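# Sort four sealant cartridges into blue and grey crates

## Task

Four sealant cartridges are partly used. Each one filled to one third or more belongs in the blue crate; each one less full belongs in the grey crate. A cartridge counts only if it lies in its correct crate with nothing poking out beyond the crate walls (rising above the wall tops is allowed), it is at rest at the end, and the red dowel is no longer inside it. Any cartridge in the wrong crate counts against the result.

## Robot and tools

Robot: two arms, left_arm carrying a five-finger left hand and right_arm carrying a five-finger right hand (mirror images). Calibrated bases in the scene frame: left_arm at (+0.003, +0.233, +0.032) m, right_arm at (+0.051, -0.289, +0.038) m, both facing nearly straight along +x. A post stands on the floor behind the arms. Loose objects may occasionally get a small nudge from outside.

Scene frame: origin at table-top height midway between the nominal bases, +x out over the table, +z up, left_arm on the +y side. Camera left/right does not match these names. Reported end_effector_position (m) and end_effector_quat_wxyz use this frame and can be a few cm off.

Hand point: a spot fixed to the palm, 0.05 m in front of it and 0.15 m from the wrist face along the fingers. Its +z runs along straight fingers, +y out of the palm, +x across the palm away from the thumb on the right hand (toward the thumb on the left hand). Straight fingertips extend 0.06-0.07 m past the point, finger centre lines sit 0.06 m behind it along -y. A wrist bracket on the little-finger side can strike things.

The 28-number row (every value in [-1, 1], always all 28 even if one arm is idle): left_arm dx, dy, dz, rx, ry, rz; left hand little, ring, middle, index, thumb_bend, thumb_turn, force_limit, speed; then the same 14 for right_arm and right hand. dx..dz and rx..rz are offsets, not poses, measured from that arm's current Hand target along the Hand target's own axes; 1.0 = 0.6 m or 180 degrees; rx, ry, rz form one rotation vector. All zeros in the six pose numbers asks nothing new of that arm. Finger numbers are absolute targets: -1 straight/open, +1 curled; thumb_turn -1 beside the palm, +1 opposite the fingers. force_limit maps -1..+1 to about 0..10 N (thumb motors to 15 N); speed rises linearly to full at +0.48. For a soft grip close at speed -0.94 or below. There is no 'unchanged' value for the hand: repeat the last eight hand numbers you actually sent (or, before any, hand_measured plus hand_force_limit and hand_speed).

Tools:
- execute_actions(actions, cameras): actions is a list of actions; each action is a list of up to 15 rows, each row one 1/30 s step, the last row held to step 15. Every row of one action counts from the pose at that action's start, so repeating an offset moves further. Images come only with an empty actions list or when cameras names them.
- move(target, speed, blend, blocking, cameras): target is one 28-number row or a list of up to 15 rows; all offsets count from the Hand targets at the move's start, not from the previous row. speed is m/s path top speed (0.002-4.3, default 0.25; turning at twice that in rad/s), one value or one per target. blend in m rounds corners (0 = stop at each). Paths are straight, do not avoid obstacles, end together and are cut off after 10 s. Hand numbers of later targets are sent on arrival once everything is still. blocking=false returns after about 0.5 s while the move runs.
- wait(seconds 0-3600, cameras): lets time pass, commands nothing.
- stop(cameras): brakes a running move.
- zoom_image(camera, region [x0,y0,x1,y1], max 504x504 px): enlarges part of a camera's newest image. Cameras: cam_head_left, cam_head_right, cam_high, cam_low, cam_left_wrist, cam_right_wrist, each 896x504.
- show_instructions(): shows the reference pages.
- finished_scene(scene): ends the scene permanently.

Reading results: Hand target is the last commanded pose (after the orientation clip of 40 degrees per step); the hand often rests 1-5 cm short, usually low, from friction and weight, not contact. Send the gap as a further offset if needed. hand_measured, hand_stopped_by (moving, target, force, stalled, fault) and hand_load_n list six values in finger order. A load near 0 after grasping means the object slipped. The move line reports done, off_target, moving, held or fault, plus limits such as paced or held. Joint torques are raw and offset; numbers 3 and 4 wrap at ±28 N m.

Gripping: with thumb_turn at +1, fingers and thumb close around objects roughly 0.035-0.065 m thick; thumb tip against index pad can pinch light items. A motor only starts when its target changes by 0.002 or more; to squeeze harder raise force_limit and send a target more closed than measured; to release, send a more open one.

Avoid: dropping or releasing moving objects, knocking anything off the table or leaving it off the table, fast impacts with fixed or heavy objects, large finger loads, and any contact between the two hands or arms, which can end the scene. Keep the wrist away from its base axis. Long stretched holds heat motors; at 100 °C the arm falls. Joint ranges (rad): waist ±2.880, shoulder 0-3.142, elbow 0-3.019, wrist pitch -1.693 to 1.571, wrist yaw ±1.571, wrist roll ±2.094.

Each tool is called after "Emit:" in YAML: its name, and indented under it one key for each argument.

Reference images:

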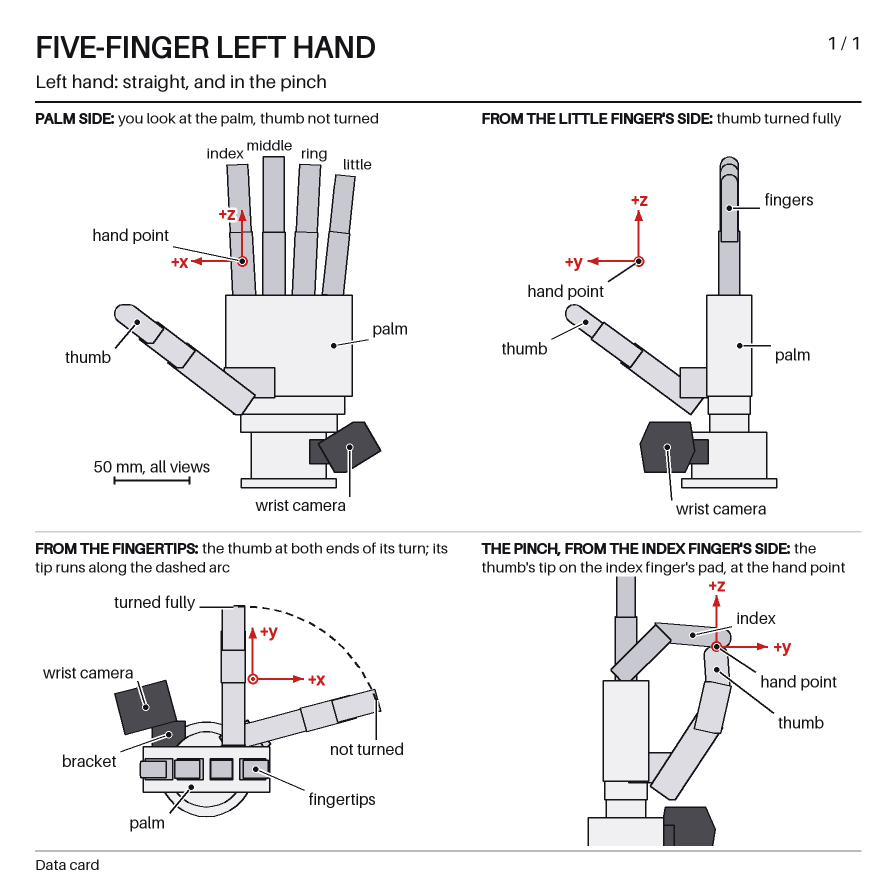

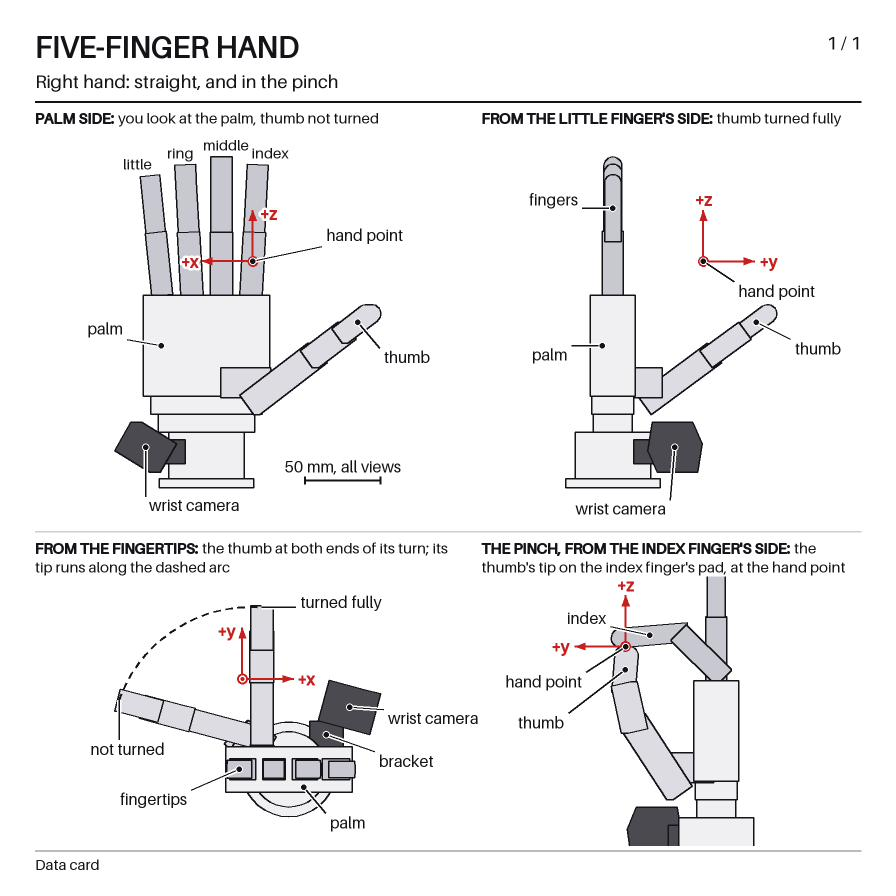

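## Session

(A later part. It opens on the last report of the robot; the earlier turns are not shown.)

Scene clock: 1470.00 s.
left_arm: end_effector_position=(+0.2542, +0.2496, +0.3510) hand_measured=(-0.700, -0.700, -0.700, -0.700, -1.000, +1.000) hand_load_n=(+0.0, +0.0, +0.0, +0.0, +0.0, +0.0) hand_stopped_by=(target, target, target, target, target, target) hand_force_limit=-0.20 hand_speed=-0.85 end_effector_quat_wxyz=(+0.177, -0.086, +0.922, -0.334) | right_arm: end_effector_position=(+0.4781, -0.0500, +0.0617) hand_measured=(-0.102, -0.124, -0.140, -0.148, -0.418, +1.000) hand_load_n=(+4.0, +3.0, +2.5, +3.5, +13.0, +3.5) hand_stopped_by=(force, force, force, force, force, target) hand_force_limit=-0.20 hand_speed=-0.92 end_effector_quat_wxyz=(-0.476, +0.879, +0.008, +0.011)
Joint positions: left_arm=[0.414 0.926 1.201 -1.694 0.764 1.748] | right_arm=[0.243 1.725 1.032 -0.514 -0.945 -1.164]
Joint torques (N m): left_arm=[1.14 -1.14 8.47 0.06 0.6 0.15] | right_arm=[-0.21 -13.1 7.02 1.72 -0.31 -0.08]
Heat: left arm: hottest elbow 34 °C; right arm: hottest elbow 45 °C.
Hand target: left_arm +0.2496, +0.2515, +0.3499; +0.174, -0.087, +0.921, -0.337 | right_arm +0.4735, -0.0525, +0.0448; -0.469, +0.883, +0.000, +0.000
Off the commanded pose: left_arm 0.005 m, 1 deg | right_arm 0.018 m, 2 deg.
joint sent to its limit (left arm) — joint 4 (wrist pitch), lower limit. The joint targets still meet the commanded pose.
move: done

Emit:
move:
  target:
    - [0,0,0,0,0,0,-0.7,-0.7,-0.7,-0.7,-1,1,-0.2,-0.85,0,-0.1107,-0.0747,0,0,0,0.1,0.1,0.1,0.1,0.1,1,-0.2,-0.92]
    - [0,0,0,0,0,0,-0.7,-0.7,-0.7,-0.7,-1,1,-0.2,-0.85,-0.0892,-0.4664,-0.2492,0,0,0,0.1,0.1,0.1,0.1,0.1,1,-0.2,-0.92]
  speed: [0.05, 0.12]
  blend: [0.02,0]
  cameras: ["cam_high","cam_head_left","cam_right_wrist"]

Scene clock: 1488.80 s.
left_arm: end_effector_position=(+0.2542, +0.2496, +0.3510) hand_measured=(-0.700, -0.700, -0.700, -0.700, -1.000, +1.000) hand_load_n=(+0.0, +0.0, +0.0, +0.0, +0.0, +0.0) hand_stopped_by=(target, target, target, target, target, target) hand_force_limit=-0.20 hand_speed=-0.85 end_effector_quat_wxyz=(+0.177, -0.086, +0.922, -0.334) | right_arm: end_effector_position=(+0.4156, -0.0267, +0.3346) hand_measured=(-0.102, -0.124, -0.140, -0.148, -0.418, +1.000) hand_load_n=(+2.5, +2.5, +2.5, +3.5, +13.0, +4.0) hand_stopped_by=(force, force, force, force, force, target) hand_force_limit=-0.20 hand_speed=-0.92 end_effector_quat_wxyz=(-0.462, +0.887, -0.014, -0.018)
Joint positions: left_arm=[0.414 0.926 1.201 -1.694 0.764 1.748] | right_arm=[0.336 1.372 1.394 -1.184 -0.897 -1.01]
Joint torques (N m): left_arm=[1.26 -1.26 8.57 0.08 0.6 0.16] | right_arm=[0.62 -12.57 14.65 1.09 -0.56 -0.02]
Heat: left arm: hottest elbow 34 °C; right arm: hottest elbow 44 °C.
Hand target: left_arm +0.2496, +0.2515, +0.3499; +0.174, -0.087, +0.921, -0.337 | right_arm +0.4203, -0.0199, +0.3602; -0.469, +0.883, +0.000, +0.000
Off the commanded pose: left_arm 0.005 m, 1 deg | right_arm 0.027 m, 3 deg.
joint sent to its limit (left arm) — joint 4 (wrist pitch), lower limit. The joint targets still meet the commanded pose.
move: off_target (right_arm)
Images, in order (width x height): cam_head_left 896x504, cam_high 896x504, cam_right_wrist 896x504.

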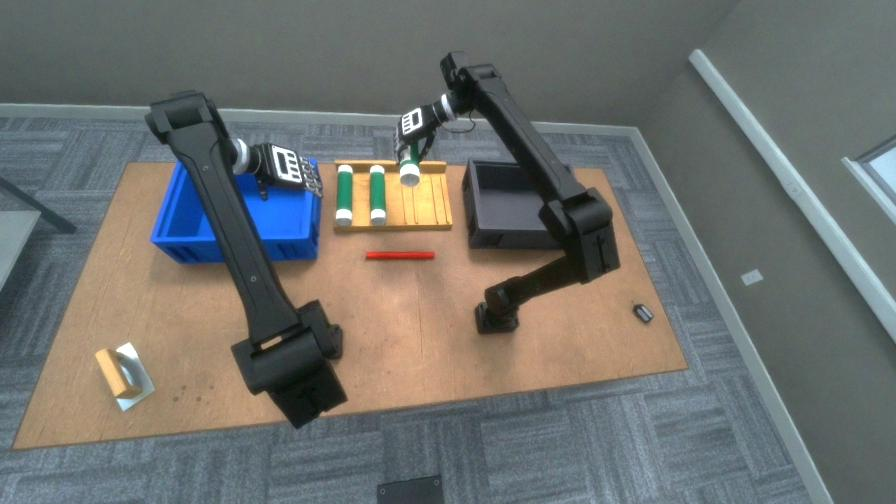

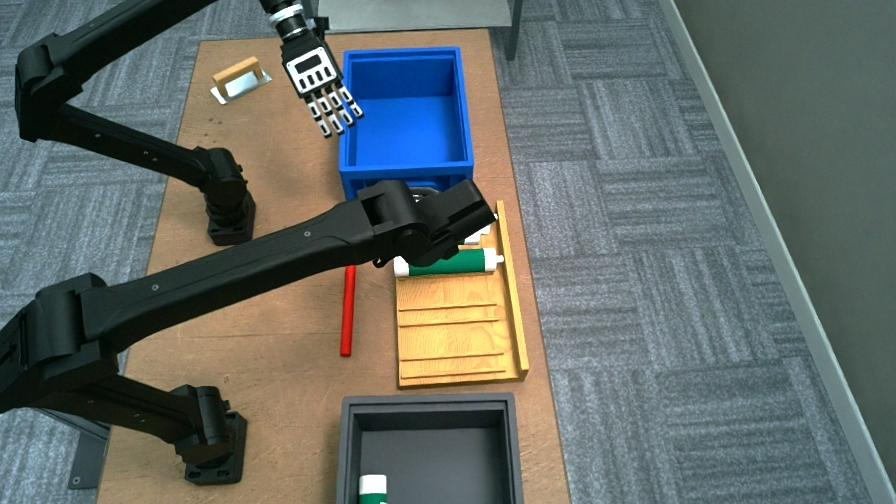

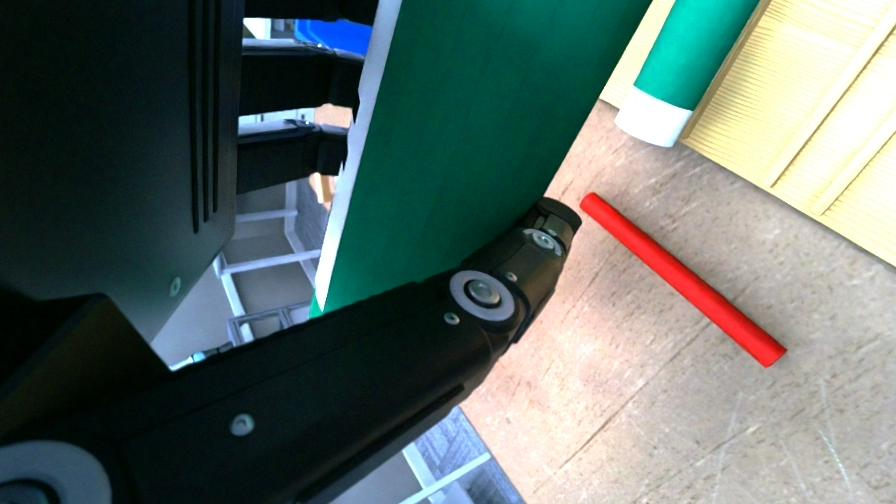

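Emit:
move:
  target: [0,0,0,0,0,0,-0.7,-0.7,-0.7,-0.7,-1,1,-0.2,-0.85,0,0,0,0.4378,-0.0636,0.5558,0.1,0.1,0.1,0.1,0.1,1,-0.2,-0.92]
  speed: 0.3
  cameras: ["cam_high","cam_head_left","cam_head_right"]

Emit:
zoom_image:
  camera: "cam_high"
  region: [375, 185, 455, 265]

Scene clock: 1497.03 s.
left_arm: end_effector_position=(+0.2542, +0.2496, +0.3510) hand_measured=(-0.700, -0.700, -0.700, -0.700, -1.000, +1.000) hand_load_n=(+0.0, +0.0, +0.0, +0.0, +0.0, +0.0) hand_stopped_by=(target, target, target, target, target, target) hand_force_limit=-0.20 hand_speed=-0.85 end_effector_quat_wxyz=(+0.177, -0.086, +0.922, -0.334) | right_arm: end_effector_position=(+0.4235, -0.0224, +0.3622) hand_measured=(-0.102, -0.124, -0.140, -0.148, -0.418, +1.000) hand_load_n=(+3.0, +2.5, +2.5, +3.5, +13.0, +4.0) hand_stopped_by=(force, force, force, force, force, target) hand_force_limit=-0.20 hand_speed=-0.92 end_effector_quat_wxyz=(+0.698, -0.131, +0.585, +0.391)
Joint positions: left_arm=[0.414 0.926 1.201 -1.694 0.764 1.748] | right_arm=[0.401 1.358 0.402 1.257 -0.321 1.959]
Joint torques (N m): left_arm=[1.26 -1.26 8.54 0.02 0.6 0.16] | right_arm=[0.73 -6.83 6.54 3.45 0.21 0.14]
Heat: left arm: hottest elbow 34 °C; right arm: hottest elbow 45 °C.
Hand target: left_arm +0.2496, +0.2515, +0.3499; +0.174, -0.087, +0.921, -0.337 | right_arm +0.4203, -0.0198, +0.3602; +0.695, -0.128, +0.583, +0.401
Off the commanded pose: left_arm 0.005 m, 1 deg | right_arm 0.005 m, 1 deg.
joint sent to its limit (left arm) — joint 4 (wrist pitch), lower limit. The joint targets still meet the commanded pose.
move: done
Images, in order (width x height): cam_head_left 896x504, cam_head_right 896x504, cam_high 896x504.

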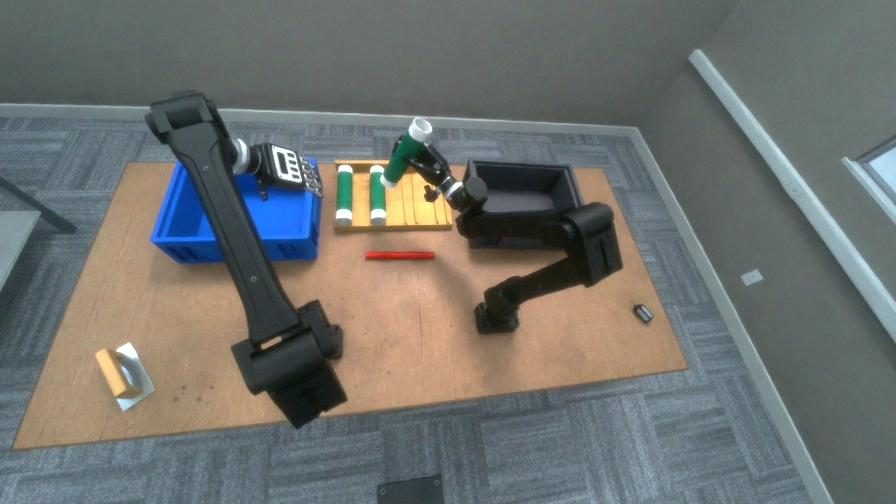

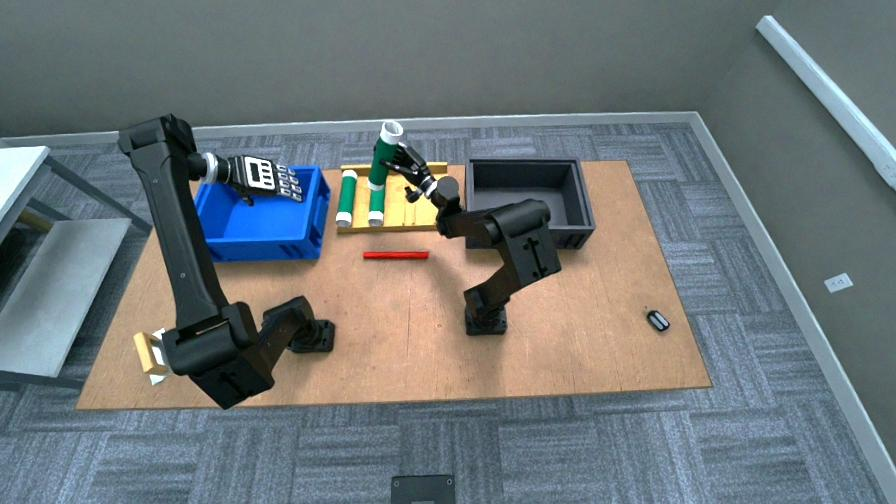

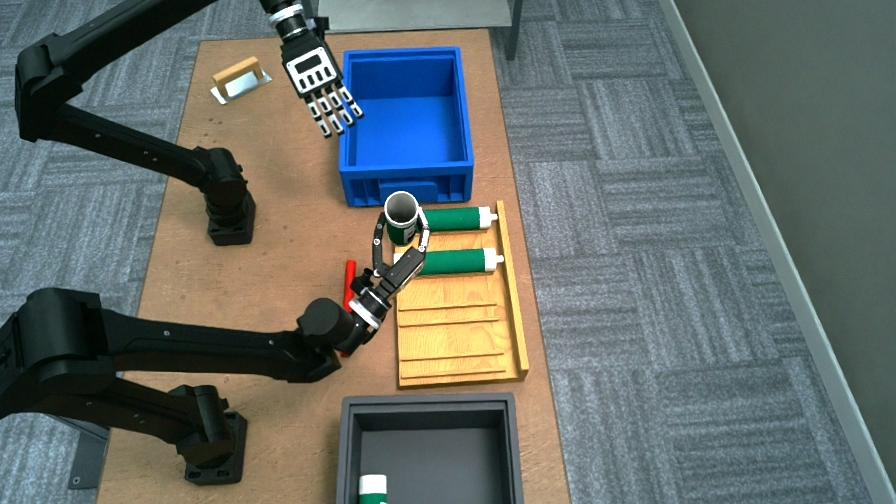

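Scaled by 6.300.

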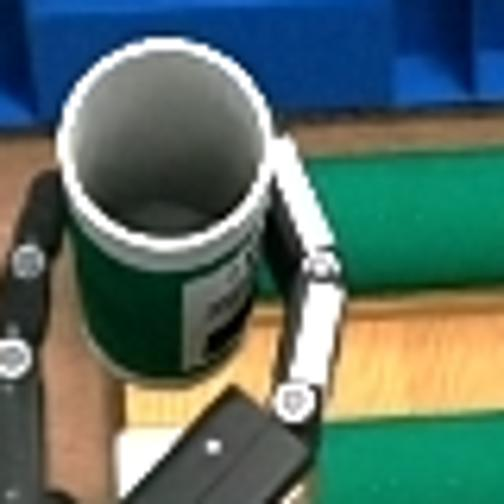

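Emit:
zoom_image:
  camera: "cam_high"
  region: [380, 188, 422, 230]

Scaled by 12.000.

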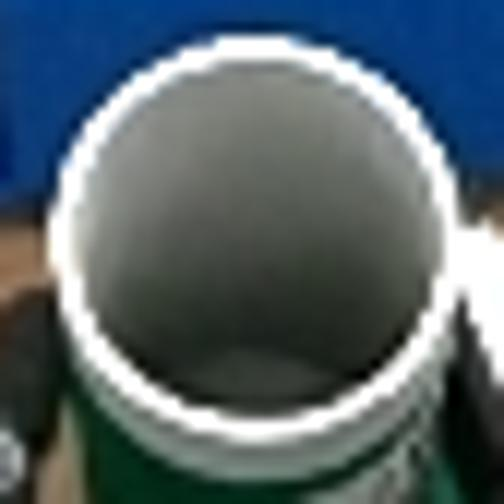

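Emit:
move:
  target: [0,0,0,0,0,0,-0.7,-0.7,-0.7,-0.7,-1,1,-0.2,-0.85,0,0,0,0,-0.0393,0.0393,0.1,0.1,0.1,0.1,0.1,1,-0.2,-0.92]
  speed: 0.2
  cameras: ["cam_high"]

Emit:
zoom_image:
  camera: "cam_high"
  region: [380, 192, 430, 242]

Scene clock: 1525.77 s.
left_arm: end_effector_position=(+0.2542, +0.2496, +0.3510) hand_measured=(-0.700, -0.700, -0.700, -0.700, -1.000, +1.000) hand_load_n=(-0.5, +0.0, +0.0, +0.0, +0.0, +0.0) hand_stopped_by=(target, target, target, target, target, target) hand_force_limit=-0.20 hand_speed=-0.85 end_effector_quat_wxyz=(+0.177, -0.086, +0.922, -0.334) | right_arm: end_effector_position=(+0.4223, -0.0224, +0.3610) hand_measured=(-0.102, -0.124, -0.140, -0.148, -0.418, +1.000) hand_load_n=(+3.0, +2.5, +2.5, +4.0, +12.5, +4.0) hand_stopped_by=(force, force, force, force, force, target) hand_force_limit=-0.20 hand_speed=-0.92 end_effector_quat_wxyz=(+0.709, -0.072, +0.550, +0.435)
Joint positions: left_arm=[0.414 0.926 1.201 -1.694 0.764 1.748] | right_arm=[0.46 1.509 0.402 1.51 -0.207 2.078]
Joint torques (N m): left_arm=[1.03 -1.14 8.54 0.02 0.59 0.16] | right_arm=[0.91 -7.88 5.81 3.34 0.22 0.18]
Heat: left arm: hottest elbow 34 °C; right arm: hottest elbow 43 °C.
Hand target: left_arm +0.2496, +0.2515, +0.3499; +0.174, -0.087, +0.921, -0.337 | right_arm +0.4202, -0.0198, +0.3602; +0.703, -0.067, +0.546, +0.450
Off the commanded pose: left_arm 0.005 m, 1 deg | right_arm 0.003 m, 2 deg.
joint sent to its limit (left arm) — joint 4 (wrist pitch), lower limit. The joint targets still meet the commanded pose.
joint sent to its limit (right arm) — joint 6 (wrist roll), upper limit. The joint targets still meet the commanded pose.
move: done

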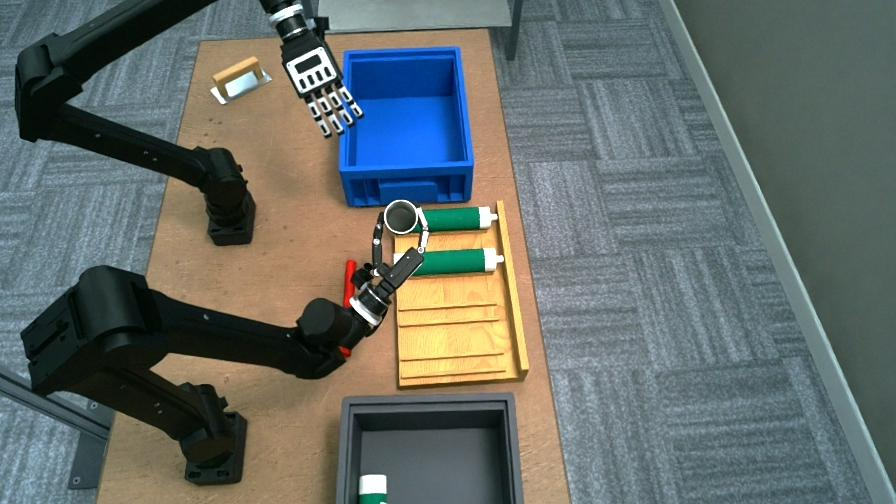

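Scaled by 10.080.

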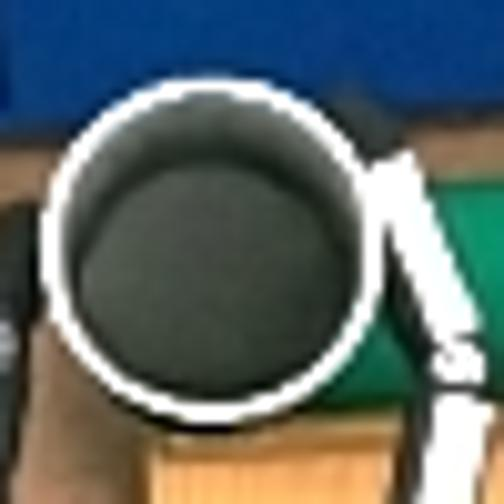

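Emit:
zoom_image:
  camera: "cam_high"
  region: [382, 197, 420, 235]

Scaled by 13.263.

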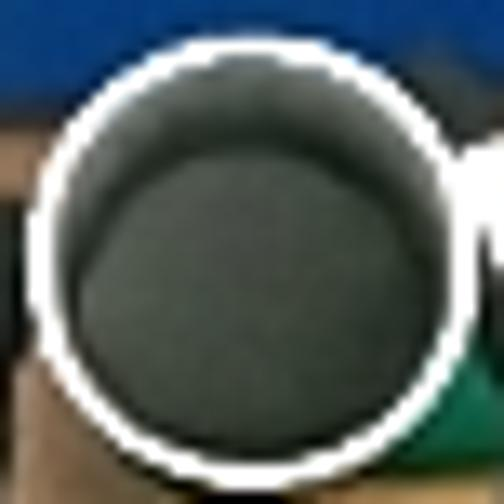

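Emit:
move:
  target: [0,0,0,0,0,0,-0.7,-0.7,-0.7,-0.7,-1,1,-0.2,-0.85,0,0,0,0,0.0216,-0.0216,0.1,0.1,0.1,0.1,0.1,1,-0.2,-0.92]
  speed: 0.2
  cameras: ["cam_high"]

Emit:
zoom_image:
  camera: "cam_high"
  region: [380, 192, 430, 242]

Emit:
zoom_image:
  camera: "cam_high"
  region: [380, 217, 410, 247]

Scene clock: 1554.53 s.
left_arm: end_effector_position=(+0.2542, +0.2496, +0.3510) hand_measured=(-0.700, -0.700, -0.700, -0.700, -1.000, +1.000) hand_load_n=(+0.0, +0.0, +0.0, +0.0, +0.0, +0.0) hand_stopped_by=(target, target, target, target, target, target) hand_force_limit=-0.20 hand_speed=-0.85 end_effector_quat_wxyz=(+0.177, -0.086, +0.922, -0.334) | right_arm: end_effector_position=(+0.4203, -0.0148, +0.3567) hand_measured=(-0.102, -0.124, -0.140, -0.148, -0.418, +1.000) hand_load_n=(+3.0, +2.5, +2.5, +3.5, +12.5, +4.0) hand_stopped_by=(force, force, force, force, force, target) hand_force_limit=-0.20 hand_speed=-0.92 end_effector_quat_wxyz=(+0.695, -0.102, +0.569, +0.428)
Joint positions: left_arm=[0.414 0.926 1.201 -1.694 0.764 1.748] | right_arm=[0.449 1.462 0.402 1.413 -0.269 2.043]
Joint torques (N m): left_arm=[1.14 -1.44 8.55 0.08 0.58 0.15] | right_arm=[-0.67 -10.05 5.6 1.99 0.11 -0.09]
Heat: left arm: hottest elbow 34 °C; right arm: hottest elbow 42 °C.
Hand target: left_arm +0.2496, +0.2515, +0.3499; +0.174, -0.087, +0.921, -0.337 | right_arm +0.4203, -0.0198, +0.3602; +0.699, -0.100, +0.567, +0.423
Off the commanded pose: left_arm 0.005 m, 1 deg | right_arm 0.006 m, 1 deg.
joint sent to its limit (left arm) — joint 4 (wrist pitch), lower limit. The joint targets still meet the commanded pose.
move: done

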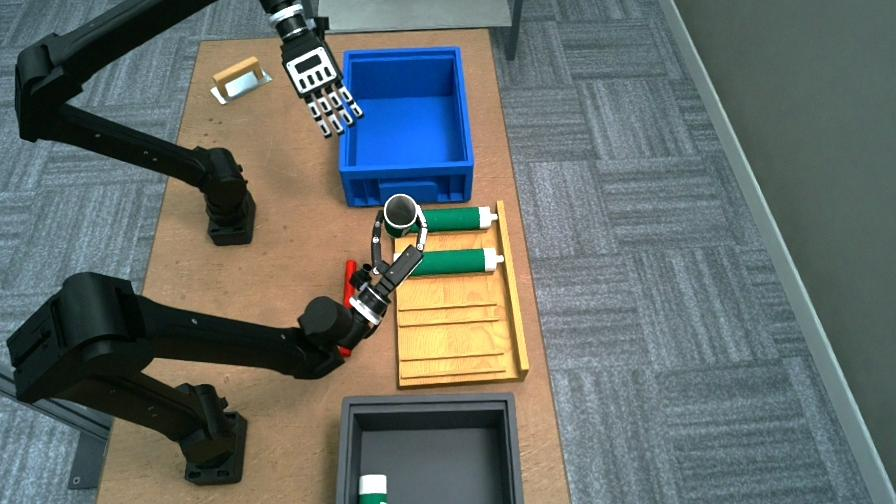

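Scaled by 10.080.

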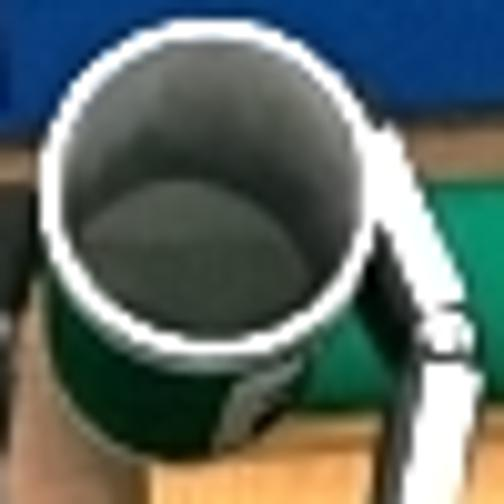

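Scaled by 16.800.

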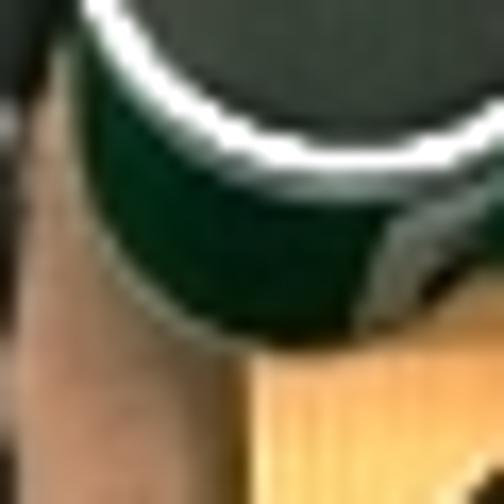

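Emit:
move:
  target: [0,0,0,0,0,0,-0.7,-0.7,-0.7,-0.7,-1,1,-0.2,-0.85,0,0,0,-0.4561,0.0860,-0.5590,0.1,0.1,0.1,0.1,0.1,1,-0.2,-0.92]
  speed: 0.4

Emit:
move:
  target: [0,0,0,0,0,0,-0.7,-0.7,-0.7,-0.7,-1,1,-0.2,-0.85,0.075,0.5092,-0.516,-0.0482,0.3866,0.3184,0.1,0.1,0.1,0.1,0.1,1,-0.2,-0.92]
  speed: 0.2
  cameras: ["cam_high","cam_head_left","cam_head_right","cam_right_wrist"]

Scene clock: 1589.23 s.
left_arm: end_effector_position=(+0.2542, +0.2496, +0.3510) hand_measured=(-0.700, -0.700, -0.700, -0.700, -1.000, +1.000) hand_load_n=(+0.0, +0.0, +0.0, +0.0, +0.0, +0.0) hand_stopped_by=(target, target, target, target, target, target) hand_force_limit=-0.20 hand_speed=-0.85 end_effector_quat_wxyz=(+0.177, -0.086, +0.922, -0.334) | right_arm: end_effector_position=(+0.4177, -0.0251, +0.3393) hand_measured=(-0.102, -0.124, -0.140, -0.148, -0.418, +1.000) hand_load_n=(+2.5, +2.0, +2.0, +4.0, +13.0, +4.0) hand_stopped_by=(force, force, force, force, force, target) hand_force_limit=-0.20 hand_speed=-0.92 end_effector_quat_wxyz=(+0.698, -0.707, -0.011, +0.114)
Joint positions: left_arm=[0.414 0.926 1.201 -1.694 0.764 1.748] | right_arm=[0.186 1.447 0.945 0.854 -1.568 0.498]
Joint torques (N m): left_arm=[1.2 -1.26 8.5 0.06 0.59 0.17] | right_arm=[0.67 -13.68 12.19 2.17 0.26 -0.25]
Heat: left arm: hottest elbow 34 °C; right arm: hottest elbow 41 °C.
Hand target: left_arm +0.2496, +0.2515, +0.3499; +0.174, -0.087, +0.921, -0.337 | right_arm +0.4203, -0.0198, +0.3603; +0.469, -0.883, +0.000, +0.000
Off the commanded pose: left_arm 0.005 m, 1 deg | right_arm 0.022 m, 36 deg.
joint sent to its limit (left arm) — joint 4 (wrist pitch), lower limit. The joint targets still meet the commanded pose.
joint sent to its limit (right arm) — joint 5 (wrist yaw), lower limit. The joint targets are off in orientation, not in position.
move: off_target (right_arm)

Scene clock: 1594.57 s.
left_arm: end_effector_position=(+0.2542, +0.2496, +0.3510) hand_measured=(-0.700, -0.700, -0.700, -0.700, -1.000, +1.000) hand_load_n=(+0.0, +0.0, +0.0, +0.0, +0.0, +0.0) hand_stopped_by=(target, target, target, target, target, target) hand_force_limit=-0.20 hand_speed=-0.85 end_effector_quat_wxyz=(+0.177, -0.086, +0.922, -0.334) | right_arm: end_effector_position=(+0.4469, -0.4325, +0.2582) hand_measured=(-0.102, -0.124, -0.140, -0.148, -0.418, +1.000) hand_load_n=(+2.5, +2.5, +2.5, +4.0, +13.0, +4.0) hand_stopped_by=(force, force, force, force, force, target) hand_force_limit=-0.20 hand_speed=-0.92 end_effector_quat_wxyz=(-0.265, +0.662, -0.658, +0.245)
Joint positions: left_arm=[0.414 0.926 1.201 -1.694 0.764 1.748] | right_arm=[-0.518 1.164 1.052 -0.805 -0.368 -0.403]
Joint torques (N m): left_arm=[1.32 -1.14 8.49 0.05 0.6 0.15] | right_arm=[-0.62 -7.59 15.19 2.73 -0.11 -0.02]
Heat: left arm: hottest elbow 34 °C; right arm: hottest elbow 42 °C.
Hand target: left_arm +0.2496, +0.2515, +0.3499; +0.174, -0.087, +0.921, -0.337 | right_arm +0.4657, -0.4473, +0.2806; -0.270, +0.654, -0.653, +0.271
Off the commanded pose: left_arm 0.005 m, 1 deg | right_arm 0.033 m, 3 deg.
joint sent to its limit (left arm) — joint 4 (wrist pitch), lower limit. The joint targets still meet the commanded pose.
move: off_target (right_arm)
Images, in order (width x height): cam_head_left 896x504, cam_head_right 896x504, cam_high 896x504, cam_right_wrist 896x504.

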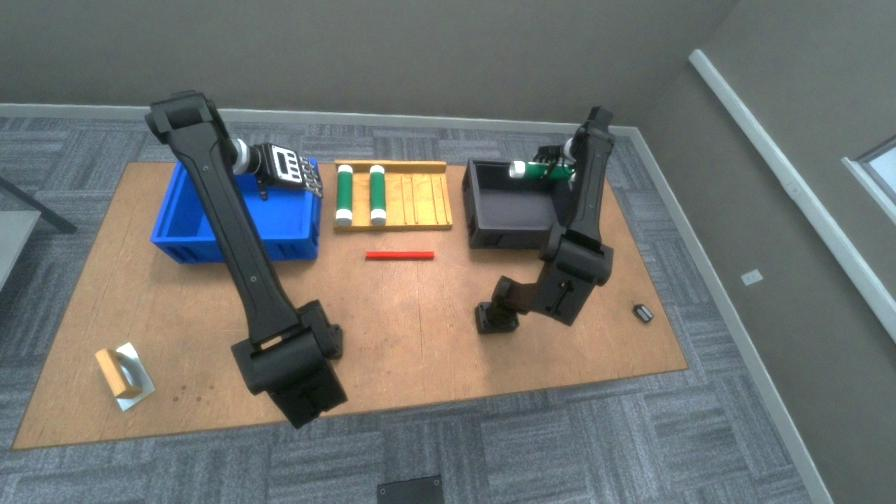

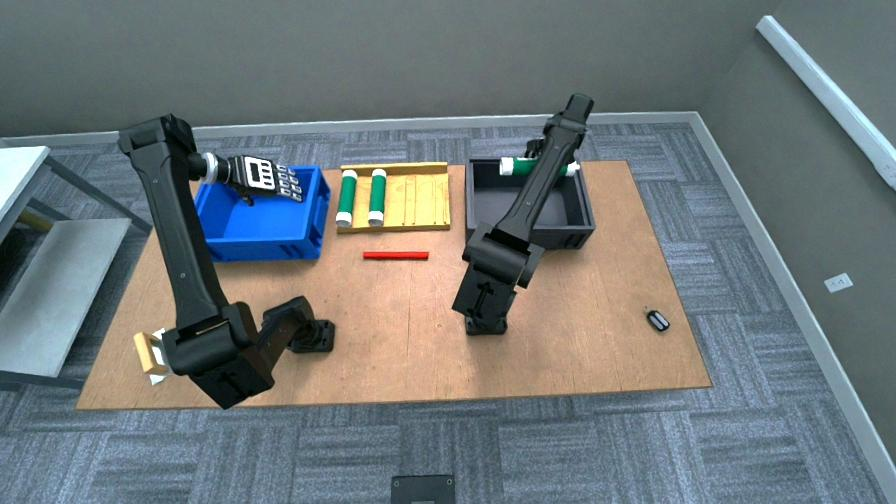

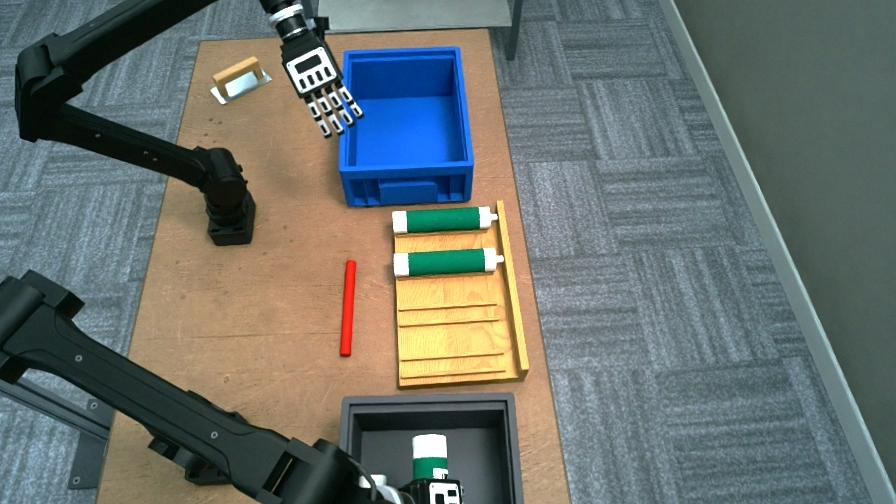

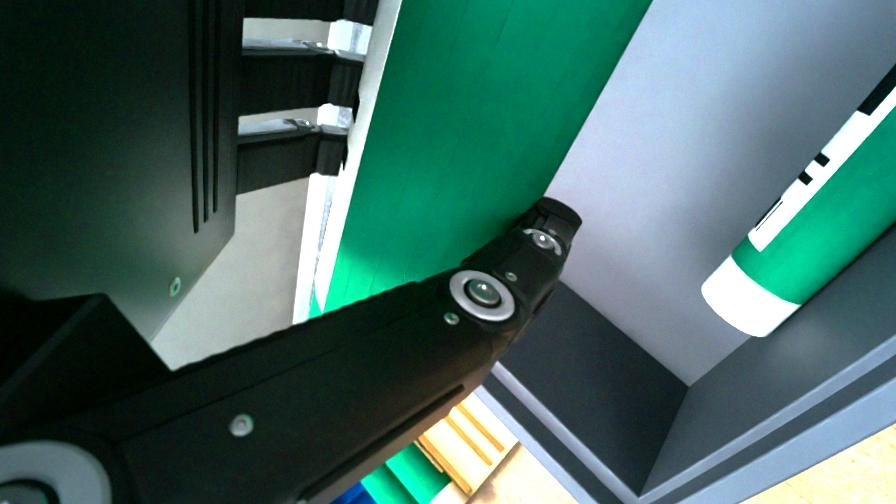

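Emit:
move:
  target: [0,0,0,0,0,0,-0.7,-0.7,-0.7,-0.7,-1,1,-0.2,-0.85,0.0083,0.2003,0.2239,0,0,0,0.1,0.1,0.1,0.1,0.1,1,-0.2,-0.92]
  speed: 0.12
  cameras: ["cam_high","cam_right_wrist"]

Scene clock: 1601.30 s.
left_arm: end_effector_position=(+0.2542, +0.2496, +0.3510) hand_measured=(-0.700, -0.700, -0.700, -0.700, -1.000, +1.000) hand_load_n=(+0.0, +0.0, +0.0, -0.5, +0.0, +0.0) hand_stopped_by=(target, target, target, target, target, target) hand_force_limit=-0.20 hand_speed=-0.85 end_effector_quat_wxyz=(+0.177, -0.086, +0.922, -0.334) | right_arm: end_effector_position=(+0.4745, -0.4486, +0.1058) hand_measured=(-0.102, -0.124, -0.140, -0.148, -0.418, +1.000) hand_load_n=(+3.0, +2.5, +2.5, +3.5, +13.0, +3.5) hand_stopped_by=(force, force, force, force, force, target) hand_force_limit=-0.20 hand_speed=-0.92 end_effector_quat_wxyz=(-0.271, +0.658, -0.649, +0.270)
Joint positions: left_arm=[0.414 0.926 1.201 -1.694 0.764 1.748] | right_arm=[-0.518 1.373 0.788 -0.276 -0.366 -0.401]
Joint torques (N m): left_arm=[1.38 -1.38 8.53 0.06 0.6 0.16] | right_arm=[-0.79 -9.82 8.83 2.96 -0.12 -0.01]
Heat: left arm: hottest elbow 34 °C; right arm: hottest elbow 45 °C.
Hand target: left_arm +0.2496, +0.2515, +0.3499; +0.174, -0.087, +0.921, -0.337 | right_arm +0.4758, -0.4527, +0.1008; -0.270, +0.653, -0.653, +0.272
Off the commanded pose: left_arm 0.005 m, 1 deg | right_arm 0.007 m, 1 deg.
joint sent to its limit (left arm) — joint 4 (wrist pitch), lower limit. The joint targets still meet the commanded pose.
move: done

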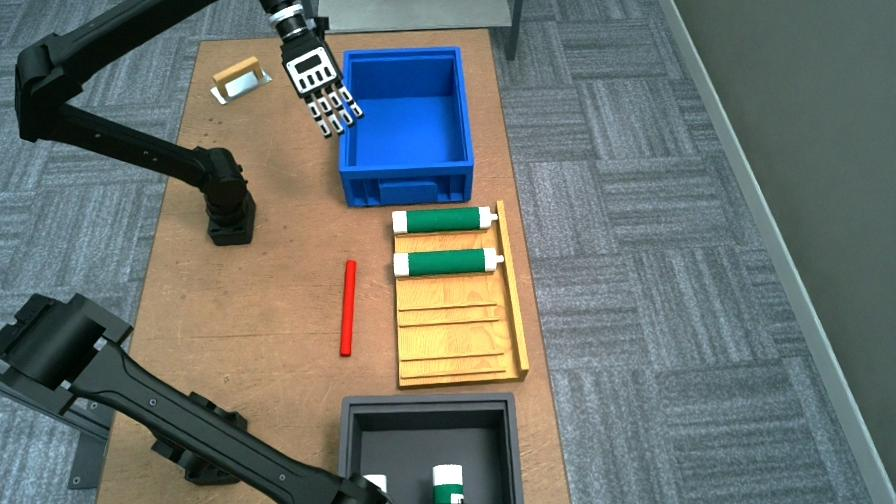

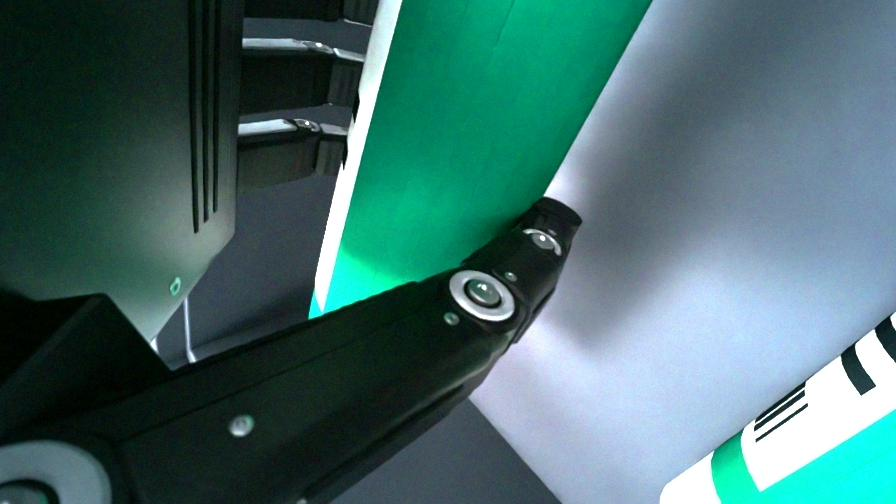

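Emit:
move:
  target: [0,0,0,0,0,0,-0.7,-0.7,-0.7,-0.7,-1,1,-0.2,-0.85,0,0.0845,0.0705,0,0,0,0.1,0.1,0.1,0.1,0.1,1,-0.2,-0.92]
  speed: 0.05
  cameras: ["cam_high","cam_right_wrist"]

Scene clock: 1606.47 s.
left_arm: end_effector_position=(+0.2542, +0.2496, +0.3510) hand_measured=(-0.700, -0.700, -0.700, -0.700, -1.000, +1.000) hand_load_n=(+0.0, -0.5, +0.0, +0.0, +0.0, +0.0) hand_stopped_by=(target, target, target, target, target, target) hand_force_limit=-0.20 hand_speed=-0.85 end_effector_quat_wxyz=(+0.177, -0.086, +0.922, -0.334) | right_arm: end_effector_position=(+0.4714, -0.4485, +0.0420) hand_measured=(-0.102, -0.124, -0.140, -0.148, -0.418, +1.000) hand_load_n=(+3.0, +2.0, +2.5, +3.5, +13.0, +4.0) hand_stopped_by=(force, force, force, force, force, target) hand_force_limit=-0.20 hand_speed=-0.92 end_effector_quat_wxyz=(-0.271, +0.657, -0.649, +0.271)
Joint positions: left_arm=[0.414 0.926 1.201 -1.694 0.764 1.748] | right_arm=[-0.522 1.498 0.701 -0.061 -0.368 -0.401]
Joint torques (N m): left_arm=[1.14 -1.26 8.53 0.08 0.59 0.16] | right_arm=[-0.91 -10.05 7.28 2.88 -0.28 -0.11]
Heat: left arm: hottest elbow 34 °C; right arm: hottest elbow 44 °C.
Hand target: left_arm +0.2496, +0.2515, +0.3499; +0.174, -0.087, +0.921, -0.337 | right_arm +0.4699, -0.4528, +0.0350; -0.270, +0.654, -0.653, +0.272
Off the commanded pose: left_arm 0.005 m, 1 deg | right_arm 0.008 m, 1 deg.
joint sent to its limit (left arm) — joint 4 (wrist pitch), lower limit. The joint targets still meet the commanded pose.
move: done

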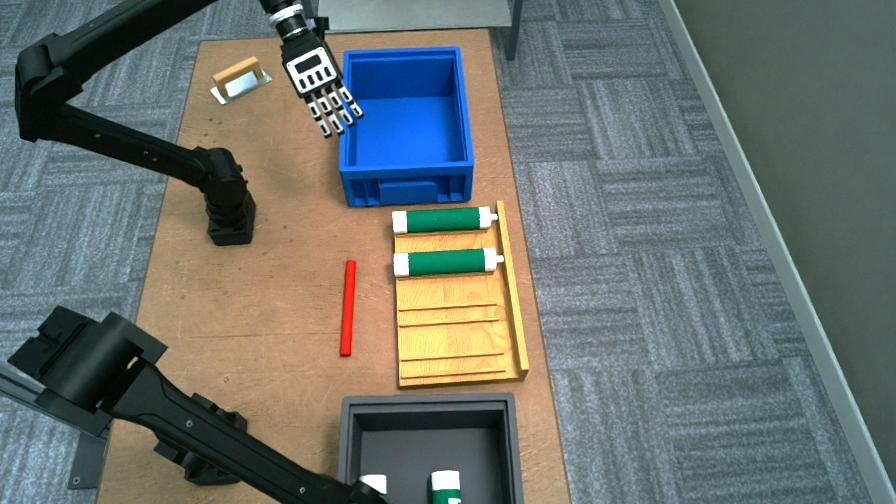

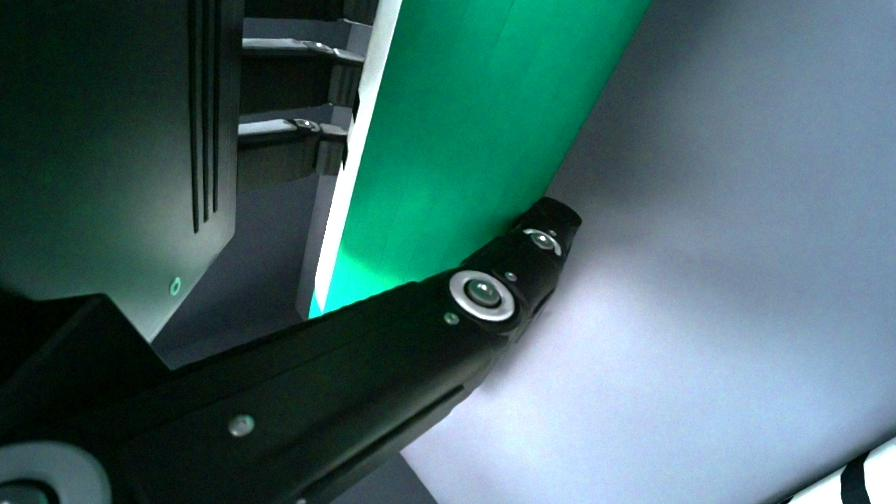

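Lower ~8 mm more until floor contact.

Emit:
move:
  target: [0,0,0,0,0,0,-0.7,-0.7,-0.7,-0.7,-1,1,-0.2,-0.85,0,0.0094,0.0094,0,0,0,0.1,0.1,0.1,0.1,0.1,1,-0.2,-0.92]
  speed: 0.03
  cameras: ["cam_right_wrist"]

Scene clock: 1610.07 s.
left_arm: end_effector_position=(+0.2542, +0.2496, +0.3510) hand_measured=(-0.700, -0.700, -0.700, -0.700, -1.000, +1.000) hand_load_n=(+0.0, +0.0, +0.0, +0.0, +0.0, +0.0) hand_stopped_by=(target, target, target, target, target, target) hand_force_limit=-0.20 hand_speed=-0.85 end_effector_quat_wxyz=(+0.177, -0.086, +0.922, -0.334) | right_arm: end_effector_position=(+0.4720, -0.4489, +0.0350) hand_measured=(-0.102, -0.124, -0.140, -0.148, -0.418, +1.000) hand_load_n=(+2.5, +2.5, +2.5, +4.0, +13.0, +4.0) hand_stopped_by=(force, force, force, force, force, target) hand_force_limit=-0.20 hand_speed=-0.92 end_effector_quat_wxyz=(-0.271, +0.657, -0.649, +0.272)
Joint positions: left_arm=[0.414 0.926 1.201 -1.694 0.764 1.748] | right_arm=[-0.522 1.516 0.694 -0.034 -0.368 -0.401]
Joint torques (N m): left_arm=[1.26 -1.32 8.54 -0.02 0.61 0.16] | right_arm=[-0.67 -9.93 7.17 2.95 -0.24 -0.1]
Heat: left arm: hottest elbow 34 °C; right arm: hottest elbow 44 °C.
Hand target: left_arm +0.2496, +0.2515, +0.3499; +0.174, -0.087, +0.921, -0.337 | right_arm +0.4698, -0.4530, +0.0269; -0.270, +0.653, -0.653, +0.272
Off the commanded pose: left_arm 0.005 m, 1 deg | right_arm 0.009 m, 1 deg.
joint sent to its limit (left arm) — joint 4 (wrist pitch), lower limit. The joint targets still meet the commanded pose.
move: done

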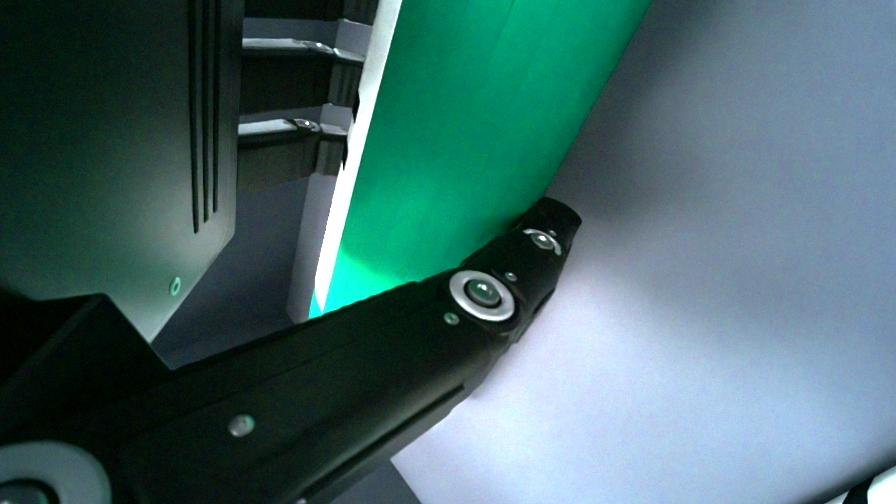

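Emit:
move:
  target: [0,0,0,0,0,0,-0.7,-0.7,-0.7,-0.7,-1,1,-0.2,-0.85,0,0.007,0.007,0,0,0,0.1,0.1,0.1,0.1,0.1,1,-0.2,-0.92]
  speed: 0.03
  cameras: ["cam_right_wrist","cam_high"]

Scene clock: 1613.73 s.
left_arm: end_effector_position=(+0.2542, +0.2496, +0.3510) hand_measured=(-0.700, -0.700, -0.700, -0.700, -1.000, +1.000) hand_load_n=(+0.0, +0.0, +0.0, +0.0, +0.0, +0.5) hand_stopped_by=(target, target, target, target, target, target) hand_force_limit=-0.20 hand_speed=-0.85 end_effector_quat_wxyz=(+0.177, -0.086, +0.922, -0.334) | right_arm: end_effector_position=(+0.4732, -0.4489, +0.0341) hand_measured=(-0.102, -0.124, -0.140, -0.148, -0.418, +1.000) hand_load_n=(+2.5, +2.0, +1.0, +3.0, +13.5, +4.0) hand_stopped_by=(force, force, force, force, force, target) hand_force_limit=-0.20 hand_speed=-0.92 end_effector_quat_wxyz=(-0.274, +0.657, -0.646, +0.276)
Joint positions: left_arm=[0.414 0.926 1.201 -1.694 0.764 1.748] | right_arm=[-0.522 1.52 0.691 -0.018 -0.372 -0.401]
Joint torques (N m): left_arm=[1.14 -1.38 8.55 -0.01 0.57 0.15] | right_arm=[-0.67 -9 7.04 3.15 -0.14 -0.09]
Heat: left arm: hottest elbow 34 °C; right arm: hottest elbow 44 °C.
Hand target: left_arm +0.2496, +0.2515, +0.3499; +0.174, -0.087, +0.921, -0.337 | right_arm +0.4698, -0.4530, +0.0210; -0.270, +0.653, -0.653, +0.271
Off the commanded pose: left_arm 0.005 m, 1 deg | right_arm 0.014 m, 1 deg.
joint sent to its limit (left arm) — joint 4 (wrist pitch), lower limit. The joint targets still meet the commanded pose.
move: off_target (right_arm)
Images, in order (width x height): cam_high 896x504, cam_right_wrist 896x504.

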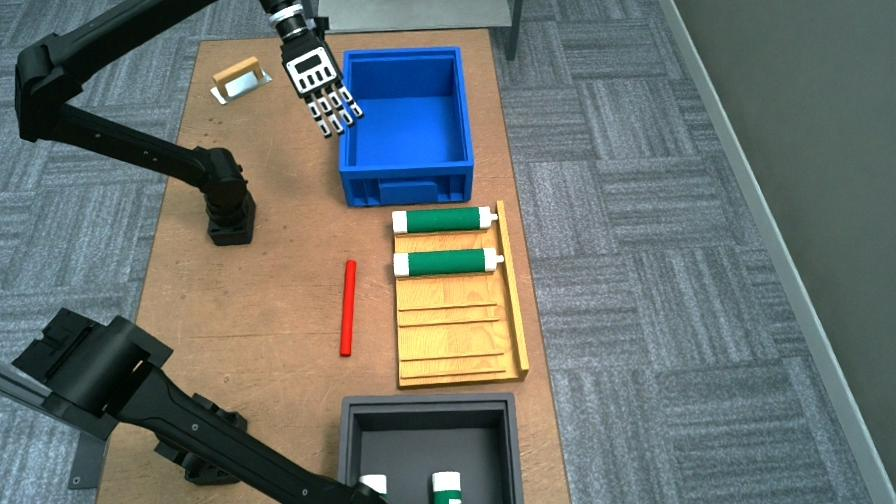

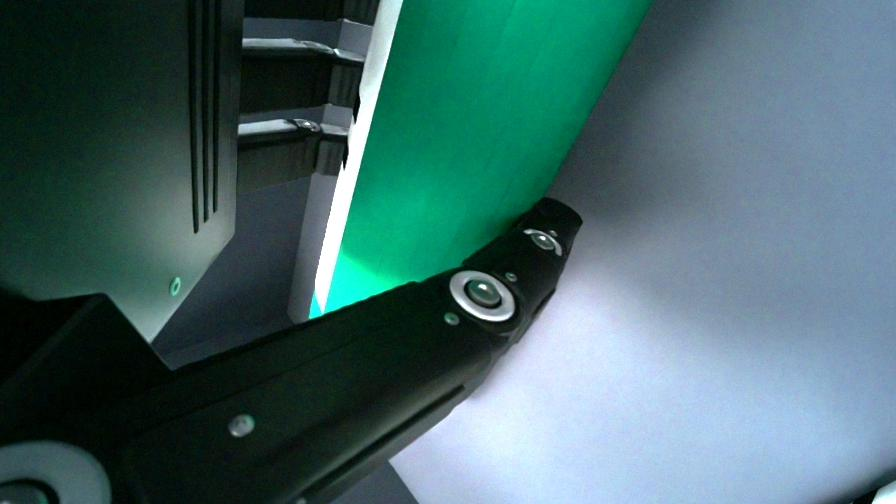

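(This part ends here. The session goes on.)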